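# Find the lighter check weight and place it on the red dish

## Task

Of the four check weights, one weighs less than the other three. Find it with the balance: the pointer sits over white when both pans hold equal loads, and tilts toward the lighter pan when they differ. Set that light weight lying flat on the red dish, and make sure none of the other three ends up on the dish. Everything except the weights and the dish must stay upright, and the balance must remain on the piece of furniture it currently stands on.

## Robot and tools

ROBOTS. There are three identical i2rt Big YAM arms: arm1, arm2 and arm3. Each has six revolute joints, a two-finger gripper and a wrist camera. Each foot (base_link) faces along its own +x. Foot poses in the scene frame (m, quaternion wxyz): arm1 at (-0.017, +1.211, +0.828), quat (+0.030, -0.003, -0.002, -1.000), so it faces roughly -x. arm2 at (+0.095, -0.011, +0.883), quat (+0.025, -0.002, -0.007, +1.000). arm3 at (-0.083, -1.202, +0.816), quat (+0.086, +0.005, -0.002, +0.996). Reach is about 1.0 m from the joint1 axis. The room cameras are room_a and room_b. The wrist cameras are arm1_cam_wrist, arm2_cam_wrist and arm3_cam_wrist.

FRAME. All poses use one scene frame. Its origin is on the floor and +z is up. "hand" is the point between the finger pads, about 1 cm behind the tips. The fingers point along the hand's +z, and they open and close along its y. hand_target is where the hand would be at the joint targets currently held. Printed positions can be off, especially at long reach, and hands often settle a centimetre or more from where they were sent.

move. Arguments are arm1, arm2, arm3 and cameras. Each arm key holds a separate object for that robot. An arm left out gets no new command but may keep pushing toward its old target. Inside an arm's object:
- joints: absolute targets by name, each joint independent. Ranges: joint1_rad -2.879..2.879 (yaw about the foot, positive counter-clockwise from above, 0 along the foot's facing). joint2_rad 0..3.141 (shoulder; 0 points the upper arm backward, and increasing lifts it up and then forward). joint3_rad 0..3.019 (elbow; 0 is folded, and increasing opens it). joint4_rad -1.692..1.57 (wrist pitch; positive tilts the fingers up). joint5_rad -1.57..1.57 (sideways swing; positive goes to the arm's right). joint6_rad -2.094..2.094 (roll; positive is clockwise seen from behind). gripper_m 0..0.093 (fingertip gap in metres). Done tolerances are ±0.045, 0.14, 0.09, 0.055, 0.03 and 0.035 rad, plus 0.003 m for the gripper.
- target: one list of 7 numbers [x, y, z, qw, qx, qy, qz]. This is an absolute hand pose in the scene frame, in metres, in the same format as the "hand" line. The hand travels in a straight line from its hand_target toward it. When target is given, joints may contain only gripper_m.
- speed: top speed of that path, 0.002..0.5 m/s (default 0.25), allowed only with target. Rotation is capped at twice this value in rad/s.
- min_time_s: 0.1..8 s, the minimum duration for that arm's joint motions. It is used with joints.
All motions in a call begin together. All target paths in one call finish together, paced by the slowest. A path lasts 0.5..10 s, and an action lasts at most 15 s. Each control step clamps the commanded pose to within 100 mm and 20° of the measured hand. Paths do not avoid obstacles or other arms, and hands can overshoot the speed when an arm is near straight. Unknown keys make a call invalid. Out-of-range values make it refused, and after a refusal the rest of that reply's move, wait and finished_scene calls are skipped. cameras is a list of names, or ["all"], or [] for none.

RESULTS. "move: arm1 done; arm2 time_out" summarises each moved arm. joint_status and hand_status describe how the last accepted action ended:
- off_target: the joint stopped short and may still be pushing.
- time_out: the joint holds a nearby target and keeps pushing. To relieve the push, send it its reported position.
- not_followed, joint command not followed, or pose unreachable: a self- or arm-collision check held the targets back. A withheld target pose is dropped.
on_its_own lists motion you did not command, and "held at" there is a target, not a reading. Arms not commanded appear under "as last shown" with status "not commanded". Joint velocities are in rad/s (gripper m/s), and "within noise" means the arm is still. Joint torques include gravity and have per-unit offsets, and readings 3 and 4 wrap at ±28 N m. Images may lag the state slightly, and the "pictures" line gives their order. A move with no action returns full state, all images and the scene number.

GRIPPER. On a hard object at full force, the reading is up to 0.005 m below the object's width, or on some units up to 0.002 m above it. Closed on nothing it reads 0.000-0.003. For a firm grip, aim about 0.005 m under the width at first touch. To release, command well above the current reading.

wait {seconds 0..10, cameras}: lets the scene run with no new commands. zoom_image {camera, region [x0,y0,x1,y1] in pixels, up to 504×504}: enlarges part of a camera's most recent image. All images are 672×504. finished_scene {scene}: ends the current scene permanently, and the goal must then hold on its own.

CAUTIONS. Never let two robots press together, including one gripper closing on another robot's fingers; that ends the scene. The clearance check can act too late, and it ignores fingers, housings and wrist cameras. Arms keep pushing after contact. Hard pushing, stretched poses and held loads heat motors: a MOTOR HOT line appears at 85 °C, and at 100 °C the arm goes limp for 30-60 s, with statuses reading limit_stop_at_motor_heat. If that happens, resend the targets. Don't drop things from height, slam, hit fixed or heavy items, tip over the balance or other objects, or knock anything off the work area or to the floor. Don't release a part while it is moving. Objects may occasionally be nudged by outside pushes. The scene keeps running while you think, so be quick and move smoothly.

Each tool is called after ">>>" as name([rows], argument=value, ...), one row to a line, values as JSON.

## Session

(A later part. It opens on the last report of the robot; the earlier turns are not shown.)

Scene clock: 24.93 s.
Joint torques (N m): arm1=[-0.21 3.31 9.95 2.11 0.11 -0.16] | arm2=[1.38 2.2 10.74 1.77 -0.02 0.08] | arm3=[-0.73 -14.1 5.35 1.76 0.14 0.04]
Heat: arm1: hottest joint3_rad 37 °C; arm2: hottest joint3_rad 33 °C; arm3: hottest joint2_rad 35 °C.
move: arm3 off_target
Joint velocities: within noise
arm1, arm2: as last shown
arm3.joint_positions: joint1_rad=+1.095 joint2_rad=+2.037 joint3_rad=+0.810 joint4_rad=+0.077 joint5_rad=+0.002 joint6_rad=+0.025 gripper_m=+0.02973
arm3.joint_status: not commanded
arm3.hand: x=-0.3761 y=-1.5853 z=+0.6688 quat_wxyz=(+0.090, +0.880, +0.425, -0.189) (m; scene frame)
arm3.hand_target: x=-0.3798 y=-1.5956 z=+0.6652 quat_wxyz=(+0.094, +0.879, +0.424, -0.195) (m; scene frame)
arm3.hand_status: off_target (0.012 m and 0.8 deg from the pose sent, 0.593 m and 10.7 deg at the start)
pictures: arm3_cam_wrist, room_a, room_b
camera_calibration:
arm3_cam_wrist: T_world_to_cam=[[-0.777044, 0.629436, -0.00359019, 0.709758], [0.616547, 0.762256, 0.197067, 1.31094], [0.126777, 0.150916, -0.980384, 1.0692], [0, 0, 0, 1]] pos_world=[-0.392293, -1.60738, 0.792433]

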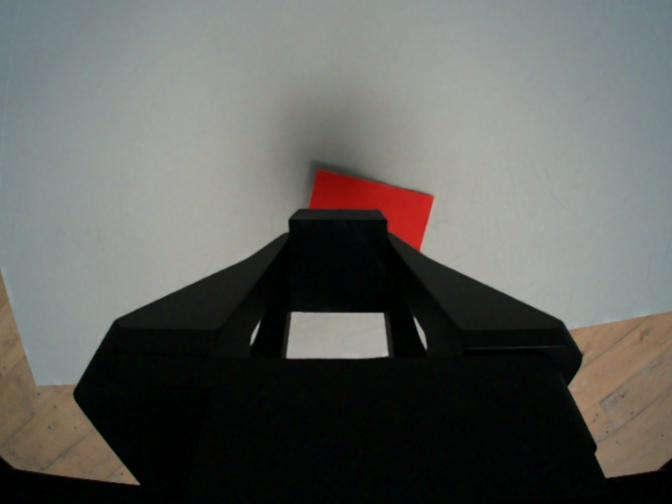

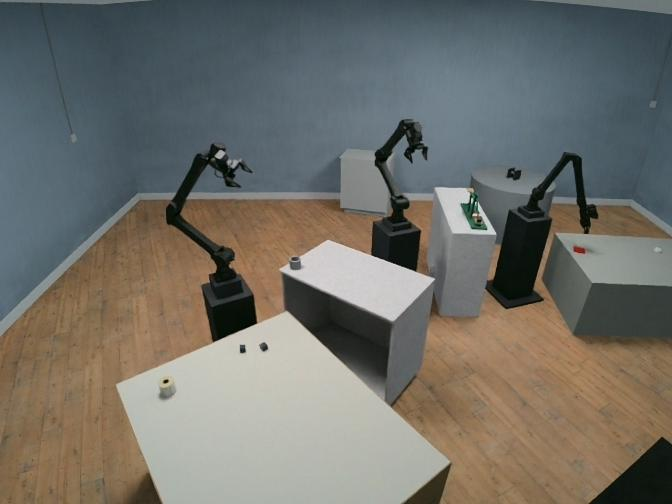

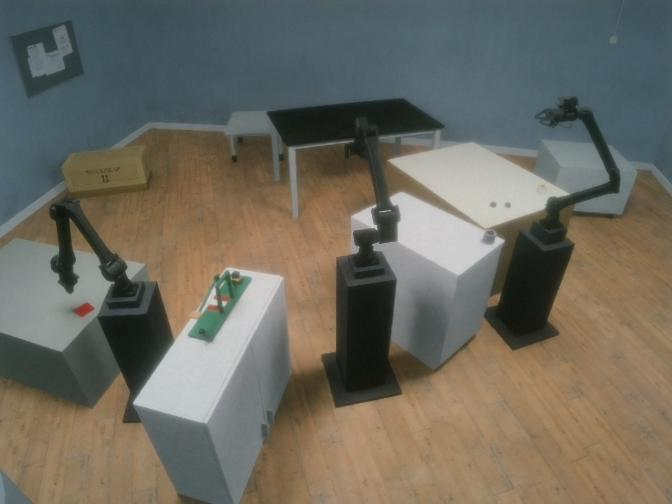

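>>> move(arm3={"target": [-0.378, -1.563, 0.580, 0.094, 0.8794, 0.4242, -0.1949], "speed": 0.15}, cameras=["arm3_cam_wrist", "room_b"])

>>> zoom_image(camera="room_b", region=[50, 270, 110, 330])

>>> zoom_image(camera="arm3_cam_wrist", region=[220, 120, 480, 380])

Scene clock: 26.83 s.
Joint torques (N m): arm1=[-0.62 2.96 9.89 2.03 0.07 -0.13] | arm2=[1.55 2.32 10.76 1.81 -0.03 0.08] | arm3=[-1.85 -14.68 2.86 1.95 -0.08 -0.11]
Heat: arm1: hottest joint3_rad 37 °C; arm2: hottest joint3_rad 33 °C; arm3: hottest joint2_rad 35 °C.
move: arm3 done
Joint velocities: within noise
arm1, arm2: as last shown
arm3.joint_positions: joint1_rad=+1.066 joint2_rad=+2.278 joint3_rad=+0.810 joint4_rad=+0.322 joint5_rad=-0.011 joint6_rad=+0.003 gripper_m=+0.02973
arm3.joint_status: not commanded
arm3.hand: x=-0.3728 y=-1.5605 z=+0.5852 quat_wxyz=(+0.092, +0.881, +0.423, -0.190) (m; scene frame)
arm3.hand_target: x=-0.3779 y=-1.5629 z=+0.5802 quat_wxyz=(+0.094, +0.879, +0.424, -0.195) (m; scene frame)
arm3.hand_status: done (0.008 m and 0.6 deg from the pose sent, 0.092 m and 0.8 deg at the start)
pictures: arm3_cam_wrist, room_b
camera_calibration:
arm3_cam_wrist: T_world_to_cam=[[-0.774362, 0.63271, -0.00652253, 0.70421], [0.619924, 0.760697, 0.192443, 1.30799], [0.126722, 0.144977, -0.981287, 0.974178], [0, 0, 0, 1]] pos_world=[-0.388989, -1.58178, 0.708828]

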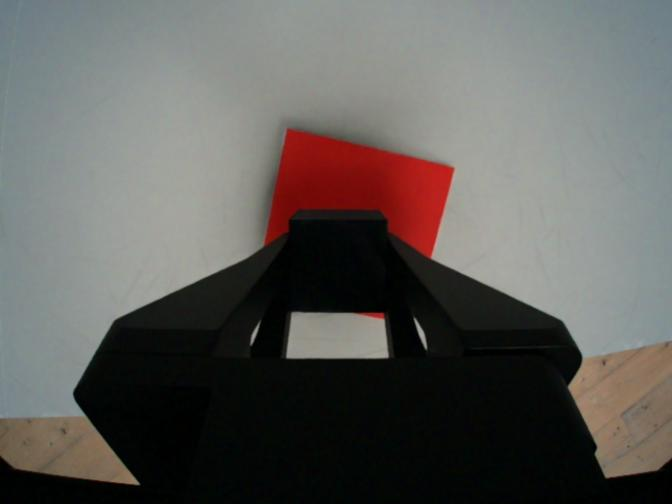

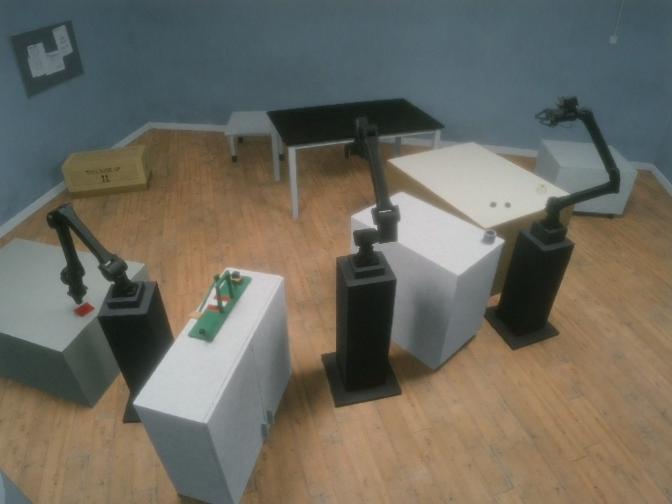

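Scaled by 8.400 from the camera's 672x504 image, which has a finer 960x720 frame.

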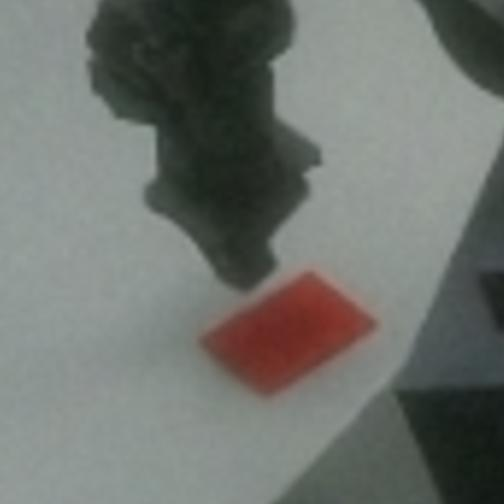

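Scaled by 1.938 from the camera's 672x504 image, which has a finer 960x720 frame.

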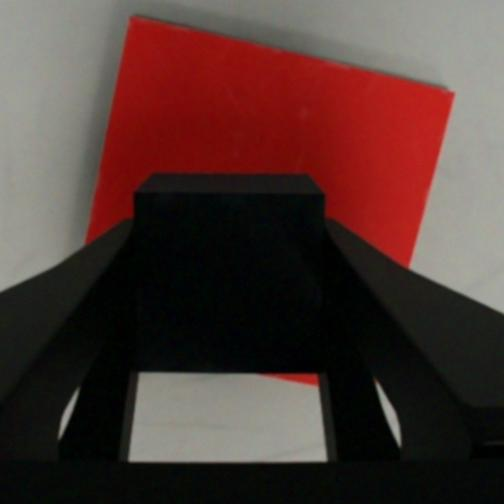

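>>> move(arm3={"target": [-0.382, -1.559, 0.542, 0.094, 0.8794, 0.4242, -0.1949], "speed": 0.1})

>>> move(arm3={"target": [-0.382, -1.559, 0.533, 0.094, 0.8794, 0.4242, -0.1949], "speed": 0.04}, cameras=["arm3_cam_wrist", "room_b"])

>>> zoom_image(camera="room_b", region=[60, 285, 110, 335])

Scene clock: 28.47 s.
Joint torques (N m): arm1=[-0.32 2.61 9.83 2.02 0.12 -0.18] | arm2=[1.73 2.32 10.71 1.83 -0.03 0.08] | arm3=[-1.9 -15.09 2.17 1.85 -0.09 -0.12]
Heat: arm1: hottest joint3_rad 37 °C; arm2: hottest joint3_rad 33 °C; arm3: hottest joint2_rad 35 °C.
move: arm3 done
Joint velocities: within noise
arm1, arm2: as last shown
arm3.joint_positions: joint1_rad=+1.053 joint2_rad=+2.392 joint3_rad=+0.859 joint4_rad=+0.391 joint5_rad=-0.017 joint6_rad=-0.009 gripper_m=+0.02973
arm3.joint_status: not commanded
arm3.hand: x=-0.3783 y=-1.5590 z=+0.5486 quat_wxyz=(+0.093, +0.880, +0.423, -0.192) (m; scene frame)
arm3.hand_target: x=-0.3818 y=-1.5587 z=+0.5421 quat_wxyz=(+0.094, +0.879, +0.424, -0.195) (m; scene frame)
arm3.hand_status: done (0.008 m and 0.4 deg from the pose sent, 0.044 m and 0.6 deg at the start)
pictures: none

Scene clock: 29.47 s.
Joint torques (N m): arm1=[-0.44 2.84 9.96 2.06 0.08 -0.17] | arm2=[1.61 2.14 10.74 1.76 -0.03 0.09] | arm3=[-1.85 -14.86 2.28 1.84 -0.09 -0.14]
Heat: arm1: hottest joint3_rad 37 °C; arm2: hottest joint3_rad 33 °C; arm3: hottest joint2_rad 35 °C.
move: arm3 done
Joint velocities: within noise
arm1, arm2: as last shown
arm3.joint_positions: joint1_rad=+1.053 joint2_rad=+2.413 joint3_rad=+0.870 joint4_rad=+0.403 joint5_rad=-0.017 joint6_rad=-0.009 gripper_m=+0.02973
arm3.joint_status: not commanded
arm3.hand: x=-0.3788 y=-1.5595 z=+0.5417 quat_wxyz=(+0.094, +0.880, +0.423, -0.193) (m; scene frame)
arm3.hand_target: x=-0.3819 y=-1.5588 z=+0.5332 quat_wxyz=(+0.094, +0.879, +0.424, -0.195) (m; scene frame)
arm3.hand_status: done (0.009 m and 0.3 deg from the pose sent, 0.016 m and 0.3 deg at the start)
pictures: arm3_cam_wrist, room_b
camera_calibration:
arm3_cam_wrist: T_world_to_cam=[[-0.77502, 0.631902, -0.0066706, 0.69728], [0.619884, 0.762248, 0.186337, 1.32506], [0.122831, 0.14028, -0.982463, 0.924082], [0, 0, 0, 1]] pos_world=[-0.394484, -1.58027, 0.66562]

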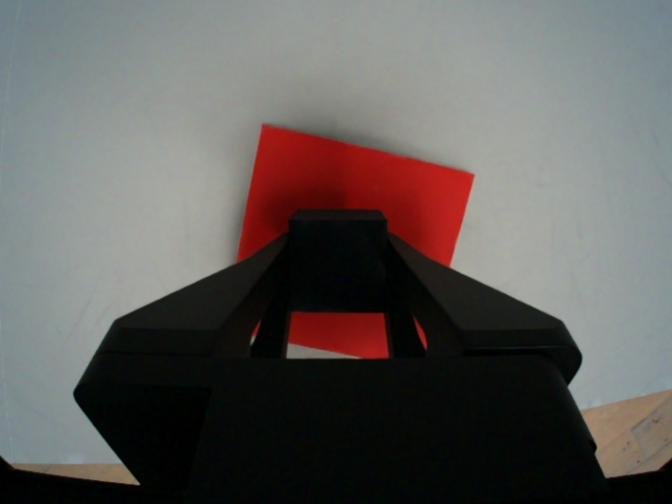

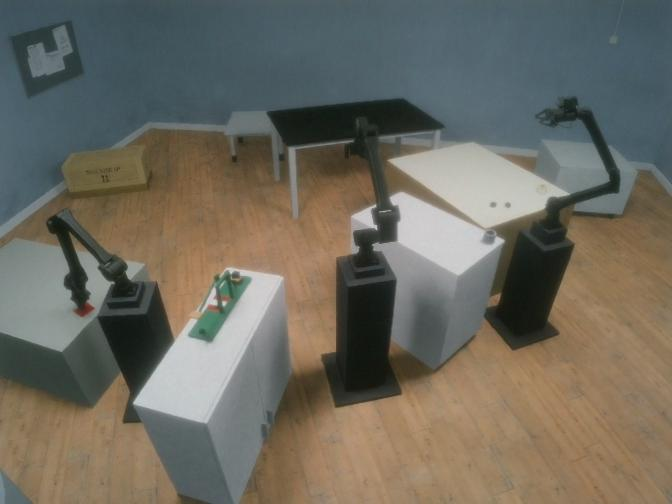

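Scaled by 10.080 from the camera's 672x504 image, which has a finer 960x720 frame.

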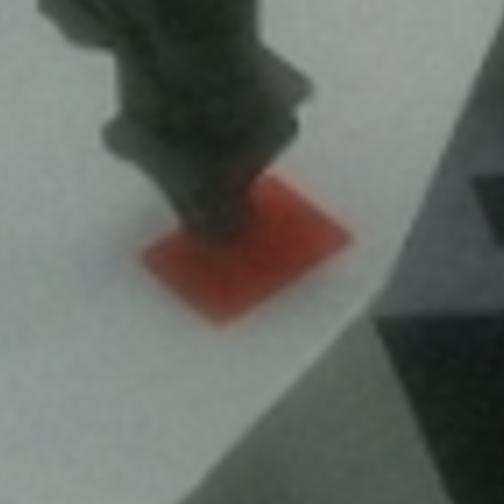

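>>> move(arm3={"target": [-0.380, -1.556, 0.524, 0.094, 0.8794, 0.4242, -0.1949], "speed": 0.05})

>>> move(arm3={"target": [-0.380, -1.556, 0.518, 0.094, 0.8794, 0.4242, -0.1949], "speed": 0.04}, cameras=["arm3_cam_wrist", "room_b"])

>>> zoom_image(camera="room_b", region=[60, 285, 110, 335])

Scene clock: 30.77 s.
Joint torques (N m): arm1=[-0.26 2.61 9.94 2.09 0.09 -0.15] | arm2=[1.55 2.49 10.7 1.77 -0.04 0.09] | arm3=[-1.9 -14.8 2.02 1.85 -0.09 -0.13]
Heat: arm1: hottest joint3_rad 38 °C; arm2: hottest joint3_rad 34 °C; arm3: hottest joint2_rad 35 °C.
move: arm3 done
Joint velocities: within noise
arm1, arm2: as last shown
arm3.joint_positions: joint1_rad=+1.053 joint2_rad=+2.440 joint3_rad=+0.875 joint4_rad=+0.426 joint5_rad=-0.017 joint6_rad=-0.009 gripper_m=+0.02973
arm3.joint_status: not commanded
arm3.hand: x=-0.3772 y=-1.5574 z=+0.5329 quat_wxyz=(+0.094, +0.880, +0.423, -0.194) (m; scene frame)
arm3.hand_target: x=-0.3800 y=-1.5559 z=+0.5243 quat_wxyz=(+0.094, +0.879, +0.424, -0.195) (m; scene frame)
arm3.hand_status: done (0.009 m and 0.2 deg from the pose sent, 0.018 m and 0.3 deg at the start)
pictures: none

Scene clock: 31.73 s.
Joint torques (N m): arm1=[-0.26 2.84 9.94 1.98 0.08 -0.16] | arm2=[1.61 2.2 10.73 1.76 -0.02 0.08] | arm3=[-1.9 -14.68 1.94 1.87 -0.09 -0.13]
Heat: arm1: hottest joint3_rad 38 °C; arm2: hottest joint3_rad 34 °C; arm3: hottest joint2_rad 35 °C.
move: arm3 done
Joint velocities: within noise
arm1.joint_positions: joint1_rad=+0.776 joint2_rad=+0.602 joint3_rad=+1.507 joint4_rad=-1.261 joint5_rad=+0.098 joint6_rad=+0.607 gripper_m=+0.09396
arm1.joint_status: not commanded
arm1.hand: x=-0.1701 y=+1.0660 z=+1.4453 quat_wxyz=(-0.349, -0.815, -0.066, +0.458) (m; scene frame)
arm1.hand_target: x=-0.1672 y=+1.0692 z=+1.4585 quat_wxyz=(-0.357, -0.807, -0.065, +0.467) (m; scene frame)
arm1.hand_status: not commanded
arm2.joint_positions: joint1_rad=+0.021 joint2_rad=+0.603 joint3_rad=+1.379 joint4_rad=-1.633 joint5_rad=-0.031 joint6_rad=+0.148 gripper_m=+0.09396
arm2.joint_status: not commanded
arm2.hand: x=-0.0901 y=-0.0176 z=+1.3638 quat_wxyz=(+0.028, +0.934, -0.076, -0.347) (m; scene frame)
arm2.hand_target: x=-0.0886 y=-0.0177 z=+1.3731 quat_wxyz=(+0.029, +0.930, -0.075, -0.358) (m; scene frame)
arm2.hand_status: not commanded
arm3.joint_positions: joint1_rad=+1.053 joint2_rad=+2.455 joint3_rad=+0.885 joint4_rad=+0.435 joint5_rad=-0.017 joint6_rad=-0.009 gripper_m=+0.02973
arm3.joint_status: not commanded
arm3.hand: x=-0.3781 y=-1.5585 z=+0.5280 quat_wxyz=(+0.094, +0.880, +0.423, -0.195) (m; scene frame)
arm3.hand_target: x=-0.3799 y=-1.5558 z=+0.5183 quat_wxyz=(+0.094, +0.879, +0.424, -0.195) (m; scene frame)
arm3.hand_status: done (0.010 m and 0.1 deg from the pose sent, 0.015 m and 0.2 deg at the start)
pictures: arm3_cam_wrist, room_b
camera_calibration:
arm3_cam_wrist: T_world_to_cam=[[-0.775287, 0.631577, -0.00642182, 0.696299], [0.620158, 0.763118, 0.181813, 1.33035], [0.119729, 0.136975, -0.983312, 0.904409], [0, 0, 0, 1]] pos_world=[-0.393479, -1.57886, 0.651914]

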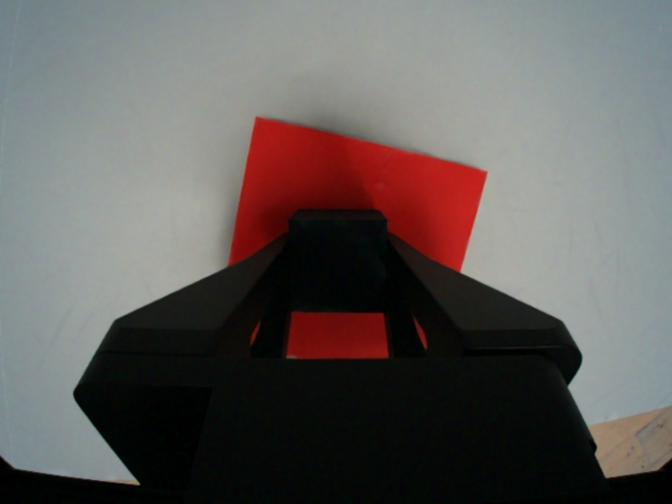

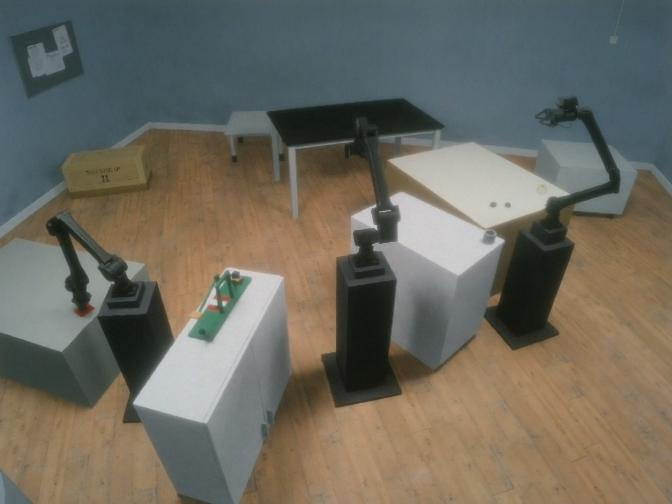

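Scaled by 10.080 from the camera's 672x504 image, which has a finer 960x720 frame.

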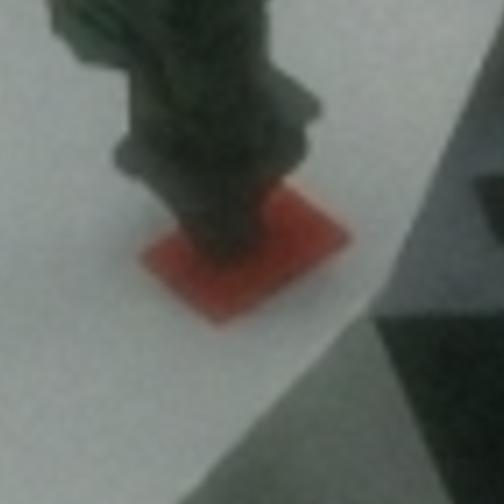

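>>> move(arm3={"target": [-0.379, -1.555, 0.513, 0.094, 0.8794, 0.4242, -0.1949], "speed": 0.04})

>>> move(arm3={"target": [-0.379, -1.555, 0.508, 0.094, 0.8794, 0.4242, -0.1949], "speed": 0.04}, cameras=["arm3_cam_wrist"])

Scene clock: 32.93 s.
Joint torques (N m): arm1=[-0.5 3.37 10.07 2.14 0.09 -0.15] | arm2=[1.44 2.2 10.74 1.8 -0.03 0.08] | arm3=[-1.9 -14.04 2.18 1.81 -0.06 -0.13]
Heat: arm1: hottest joint3_rad 38 °C; arm2: hottest joint3_rad 34 °C; arm3: hottest joint2_rad 35 °C.
move: arm3 off_target
Joint velocities: within noise
arm1, arm2: as last shown
arm3.joint_positions: joint1_rad=+1.053 joint2_rad=+2.458 joint3_rad=+0.885 joint4_rad=+0.447 joint5_rad=-0.018 joint6_rad=-0.009 gripper_m=+0.02973
arm3.joint_status: not commanded
arm3.hand: x=-0.3790 y=-1.5597 z=+0.5279 quat_wxyz=(+0.097, +0.879, +0.423, -0.199) (m; scene frame)
arm3.hand_target: x=-0.3787 y=-1.5547 z=+0.5136 quat_wxyz=(+0.094, +0.879, +0.424, -0.195) (m; scene frame)
arm3.hand_status: off_target (0.016 m and 0.6 deg from the pose sent, 0.015 m and 0.1 deg at the start)
pictures: none

Scene clock: 33.90 s.
Joint torques (N m): arm1=[-0.03 2.9 10.02 2.14 0.11 -0.17] | arm2=[1.49 2.32 10.76 1.83 -0.02 0.08] | arm3=[-1.85 -13.45 2.21 1.74 -0.02 -0.11]
Heat: arm1: hottest joint3_rad 38 °C; arm2: hottest joint3_rad 34 °C; arm3: hottest joint2_rad 35 °C.
move: arm3 off_target
Joint velocities: within noise
arm1, arm2: as last shown
arm3.joint_positions: joint1_rad=+1.053 joint2_rad=+2.462 joint3_rad=+0.891 joint4_rad=+0.456 joint5_rad=-0.019 joint6_rad=-0.009 gripper_m=+0.02973
arm3.joint_status: not commanded
arm3.hand: x=-0.3816 y=-1.5631 z=+0.5279 quat_wxyz=(+0.099, +0.877, +0.423, -0.204) (m; scene frame)
arm3.hand_target: x=-0.3785 y=-1.5545 z=+0.5090 quat_wxyz=(+0.094, +0.879, +0.424, -0.195) (m; scene frame)
arm3.hand_status: off_target (0.022 m and 1.2 deg from the pose sent, 0.020 m and 0.6 deg at the start)
pictures: arm3_cam_wrist
camera_calibration:
arm3_cam_wrist: T_world_to_cam=[[-0.775953, 0.630744, -0.00764742, 0.695547], [0.621522, 0.766566, 0.161512, 1.35261], [0.107735, 0.120573, -0.986841, 0.877072], [0, 0, 0, 1]] pos_world=[-0.39546, -1.58133, 0.652386]

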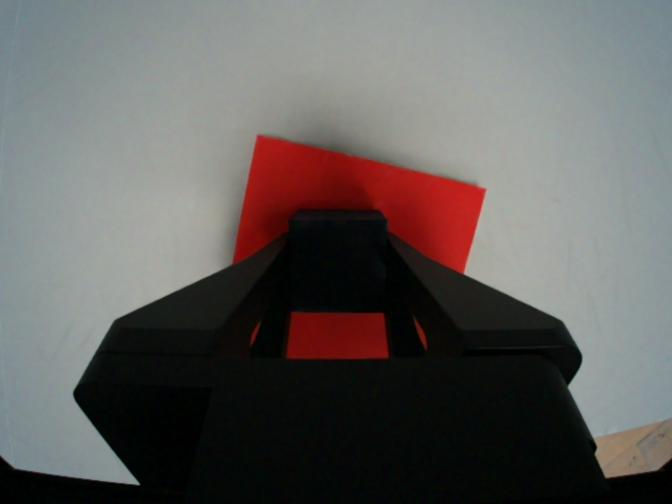

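>>> move(arm3={"target": [-0.381, -1.5575, 0.5185, 0.094, 0.8794, 0.4242, -0.1949], "speed": 0.05})

>>> move(arm3={"joints": {"gripper_m": 0.058}}, cameras=["arm3_cam_wrist"])

Scene clock: 35.03 s.
Joint torques (N m): arm1=[-0.5 3.25 9.89 2.1 0.04 -0.12] | arm2=[1.44 2.14 10.78 1.78 -0.03 0.08] | arm3=[-1.9 -15.27 1.77 0.9 -0.03 -0.13]
Heat: arm1: hottest joint3_rad 38 °C; arm2: hottest joint3_rad 34 °C; arm3: hottest joint2_rad 36 °C.
move: arm3 off_target
Joint velocities: within noise
arm1, arm2: as last shown
arm3.joint_positions: joint1_rad=+1.053 joint2_rad=+2.462 joint3_rad=+0.891 joint4_rad=+0.456 joint5_rad=-0.019 joint6_rad=-0.009 gripper_m=+0.02973
arm3.joint_status: not commanded
arm3.hand: x=-0.3816 y=-1.5631 z=+0.5279 quat_wxyz=(+0.099, +0.877, +0.423, -0.204) (m; scene frame)
arm3.hand_target: x=-0.3809 y=-1.5575 z=+0.5188 quat_wxyz=(+0.094, +0.879, +0.424, -0.195) (m; scene frame)
arm3.hand_status: off_target (0.011 m and 1.2 deg from the pose sent, 0.011 m and 1.2 deg at the start)
pictures: none

Scene clock: 35.67 s.
Joint torques (N m): arm1=[-0.44 2.84 9.84 2.17 0.09 -0.14] | arm2=[1.2 2.32 10.73 1.73 -0.04 0.08] | arm3=[-1.73 -15.38 1.72 1.02 -0.03 -0.13]
Heat: arm1: hottest joint3_rad 38 °C; arm2: hottest joint3_rad 34 °C; arm3: hottest joint2_rad 36 °C.
move: arm3 done
Joint velocities: within noise
arm1, arm2: as last shown
arm3.joint_positions: joint1_rad=+1.053 joint2_rad=+2.462 joint3_rad=+0.892 joint4_rad=+0.453 joint5_rad=-0.019 joint6_rad=-0.009 gripper_m=+0.05785
arm3.joint_status: all done
arm3.hand: x=-0.3814 y=-1.5628 z=+0.5276 quat_wxyz=(+0.099, +0.878, +0.423, -0.203) (m; scene frame)
arm3.hand_target: x=-0.3809 y=-1.5574 z=+0.5188 quat_wxyz=(+0.094, +0.879, +0.424, -0.195) (m; scene frame)
arm3.hand_status: not commanded
pictures: arm3_cam_wrist
camera_calibration:
arm3_cam_wrist: T_world_to_cam=[[-0.775922, 0.630782, -0.00770125, 0.69565], [0.621265, 0.766219, 0.164131, 1.35032], [0.109432, 0.122568, -0.986409, 0.880226], [0, 0, 0, 1]] pos_world=[-0.395463, -1.58134, 0.65199]

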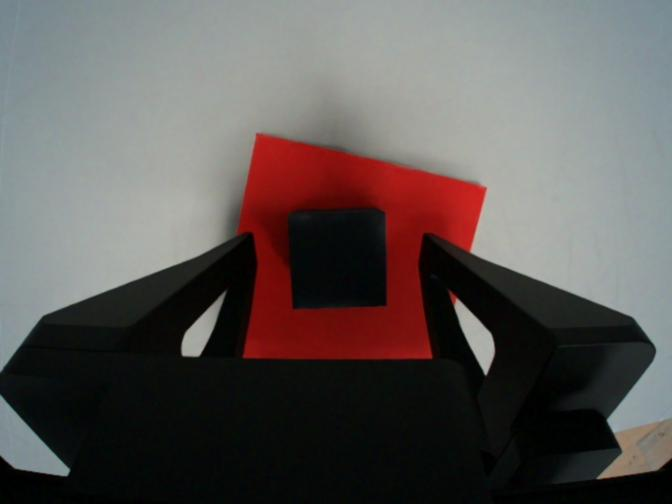

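>>> move(arm3={"target": [-0.350, -1.520, 0.640, 0.094, 0.8794, 0.4242, -0.1949], "speed": 0.2}, cameras=["arm3_cam_wrist", "room_a", "room_b"])

>>> zoom_image(camera="arm3_cam_wrist", region=[240, 40, 440, 240])

>>> zoom_image(camera="room_b", region=[60, 285, 110, 335])

>>> zoom_image(camera="room_b", region=[180, 260, 260, 340])

Scene clock: 37.47 s.
Joint torques (N m): arm1=[-0.44 2.9 9.92 2.18 0.09 -0.14] | arm2=[1.55 2.26 10.71 1.76 -0.02 0.1] | arm3=[-1.96 -14.8 1.51 1.01 -0.1 -0.13]
Heat: arm1: hottest joint3_rad 38 °C; arm2: hottest joint3_rad 34 °C; arm3: hottest joint2_rad 36 °C.
move: arm3 done
Joint velocities: within noise
arm1, arm2: as last shown
arm3.joint_positions: joint1_rad=+1.050 joint2_rad=+2.093 joint3_rad=+0.633 joint4_rad=+0.327 joint5_rad=-0.019 joint6_rad=-0.013 gripper_m=+0.05793
arm3.joint_status: not commanded
arm3.hand: x=-0.3488 y=-1.5229 z=+0.6373 quat_wxyz=(+0.095, +0.879, +0.423, -0.196) (m; scene frame)
arm3.hand_target: x=-0.3500 y=-1.5200 z=+0.6399 quat_wxyz=(+0.094, +0.879, +0.424, -0.195) (m; scene frame)
arm3.hand_status: done (0.004 m and 0.2 deg from the pose sent, 0.124 m and 1.1 deg at the start)
pictures: arm3_cam_wrist, room_a, room_b
camera_calibration:
arm3_cam_wrist: T_world_to_cam=[[-0.77551, 0.631303, -0.00638985, 0.696719], [0.620089, 0.763558, 0.18019, 1.26687], [0.118633, 0.135777, -0.983611, 1.00155], [0, 0, 0, 1]] pos_world=[-0.364078, -1.54316, 0.761311]

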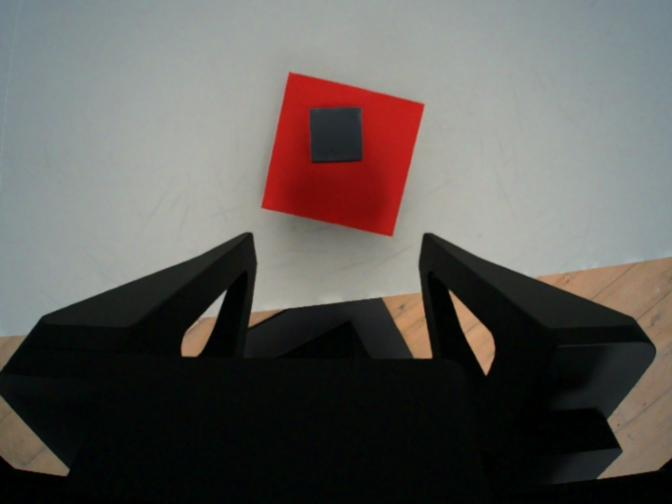

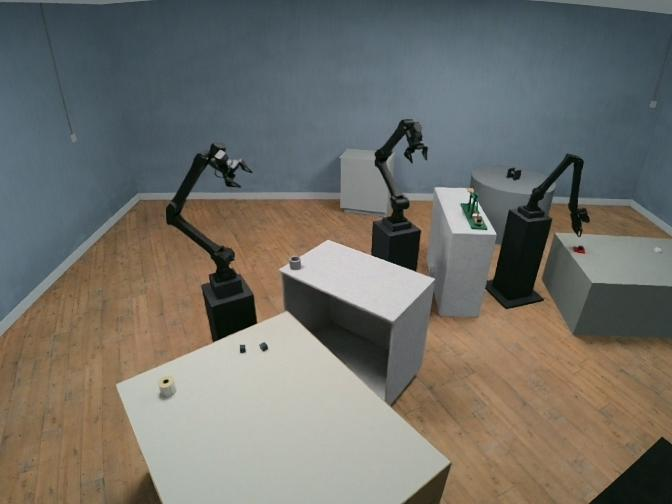

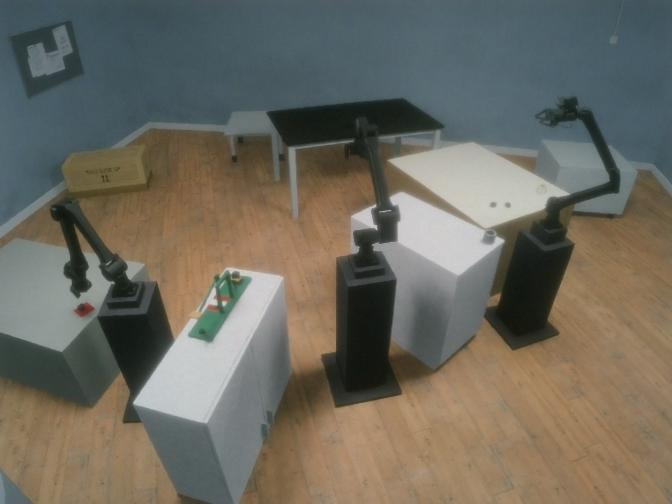

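Scaled by 2.520 from the camera's 672x504 image, which has a finer 960x720 frame.

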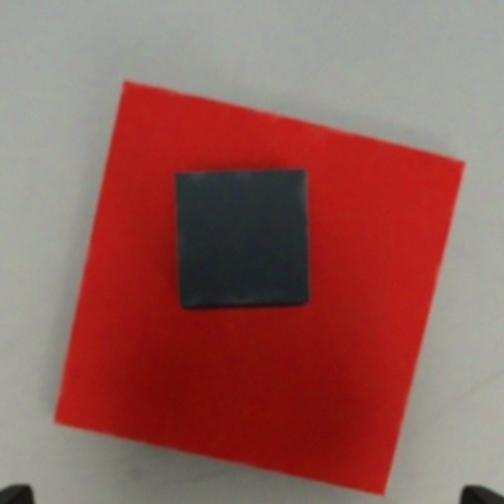

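Scaled by 10.080 from the camera's 672x504 image, which has a finer 960x720 frame.

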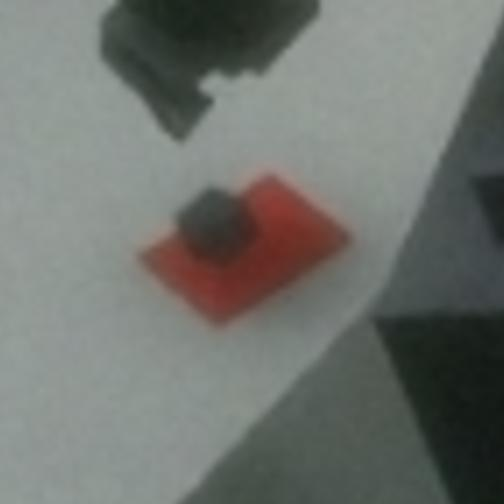

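Scaled by 6.300 from the camera's 672x504 image, which has a finer 960x720 frame.

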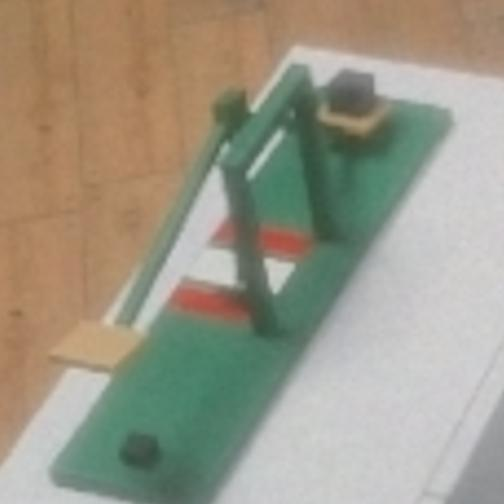

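Flat on the dish, balance intact.

>>> finished_scene(scene=2)

The scene is finished: the task was done.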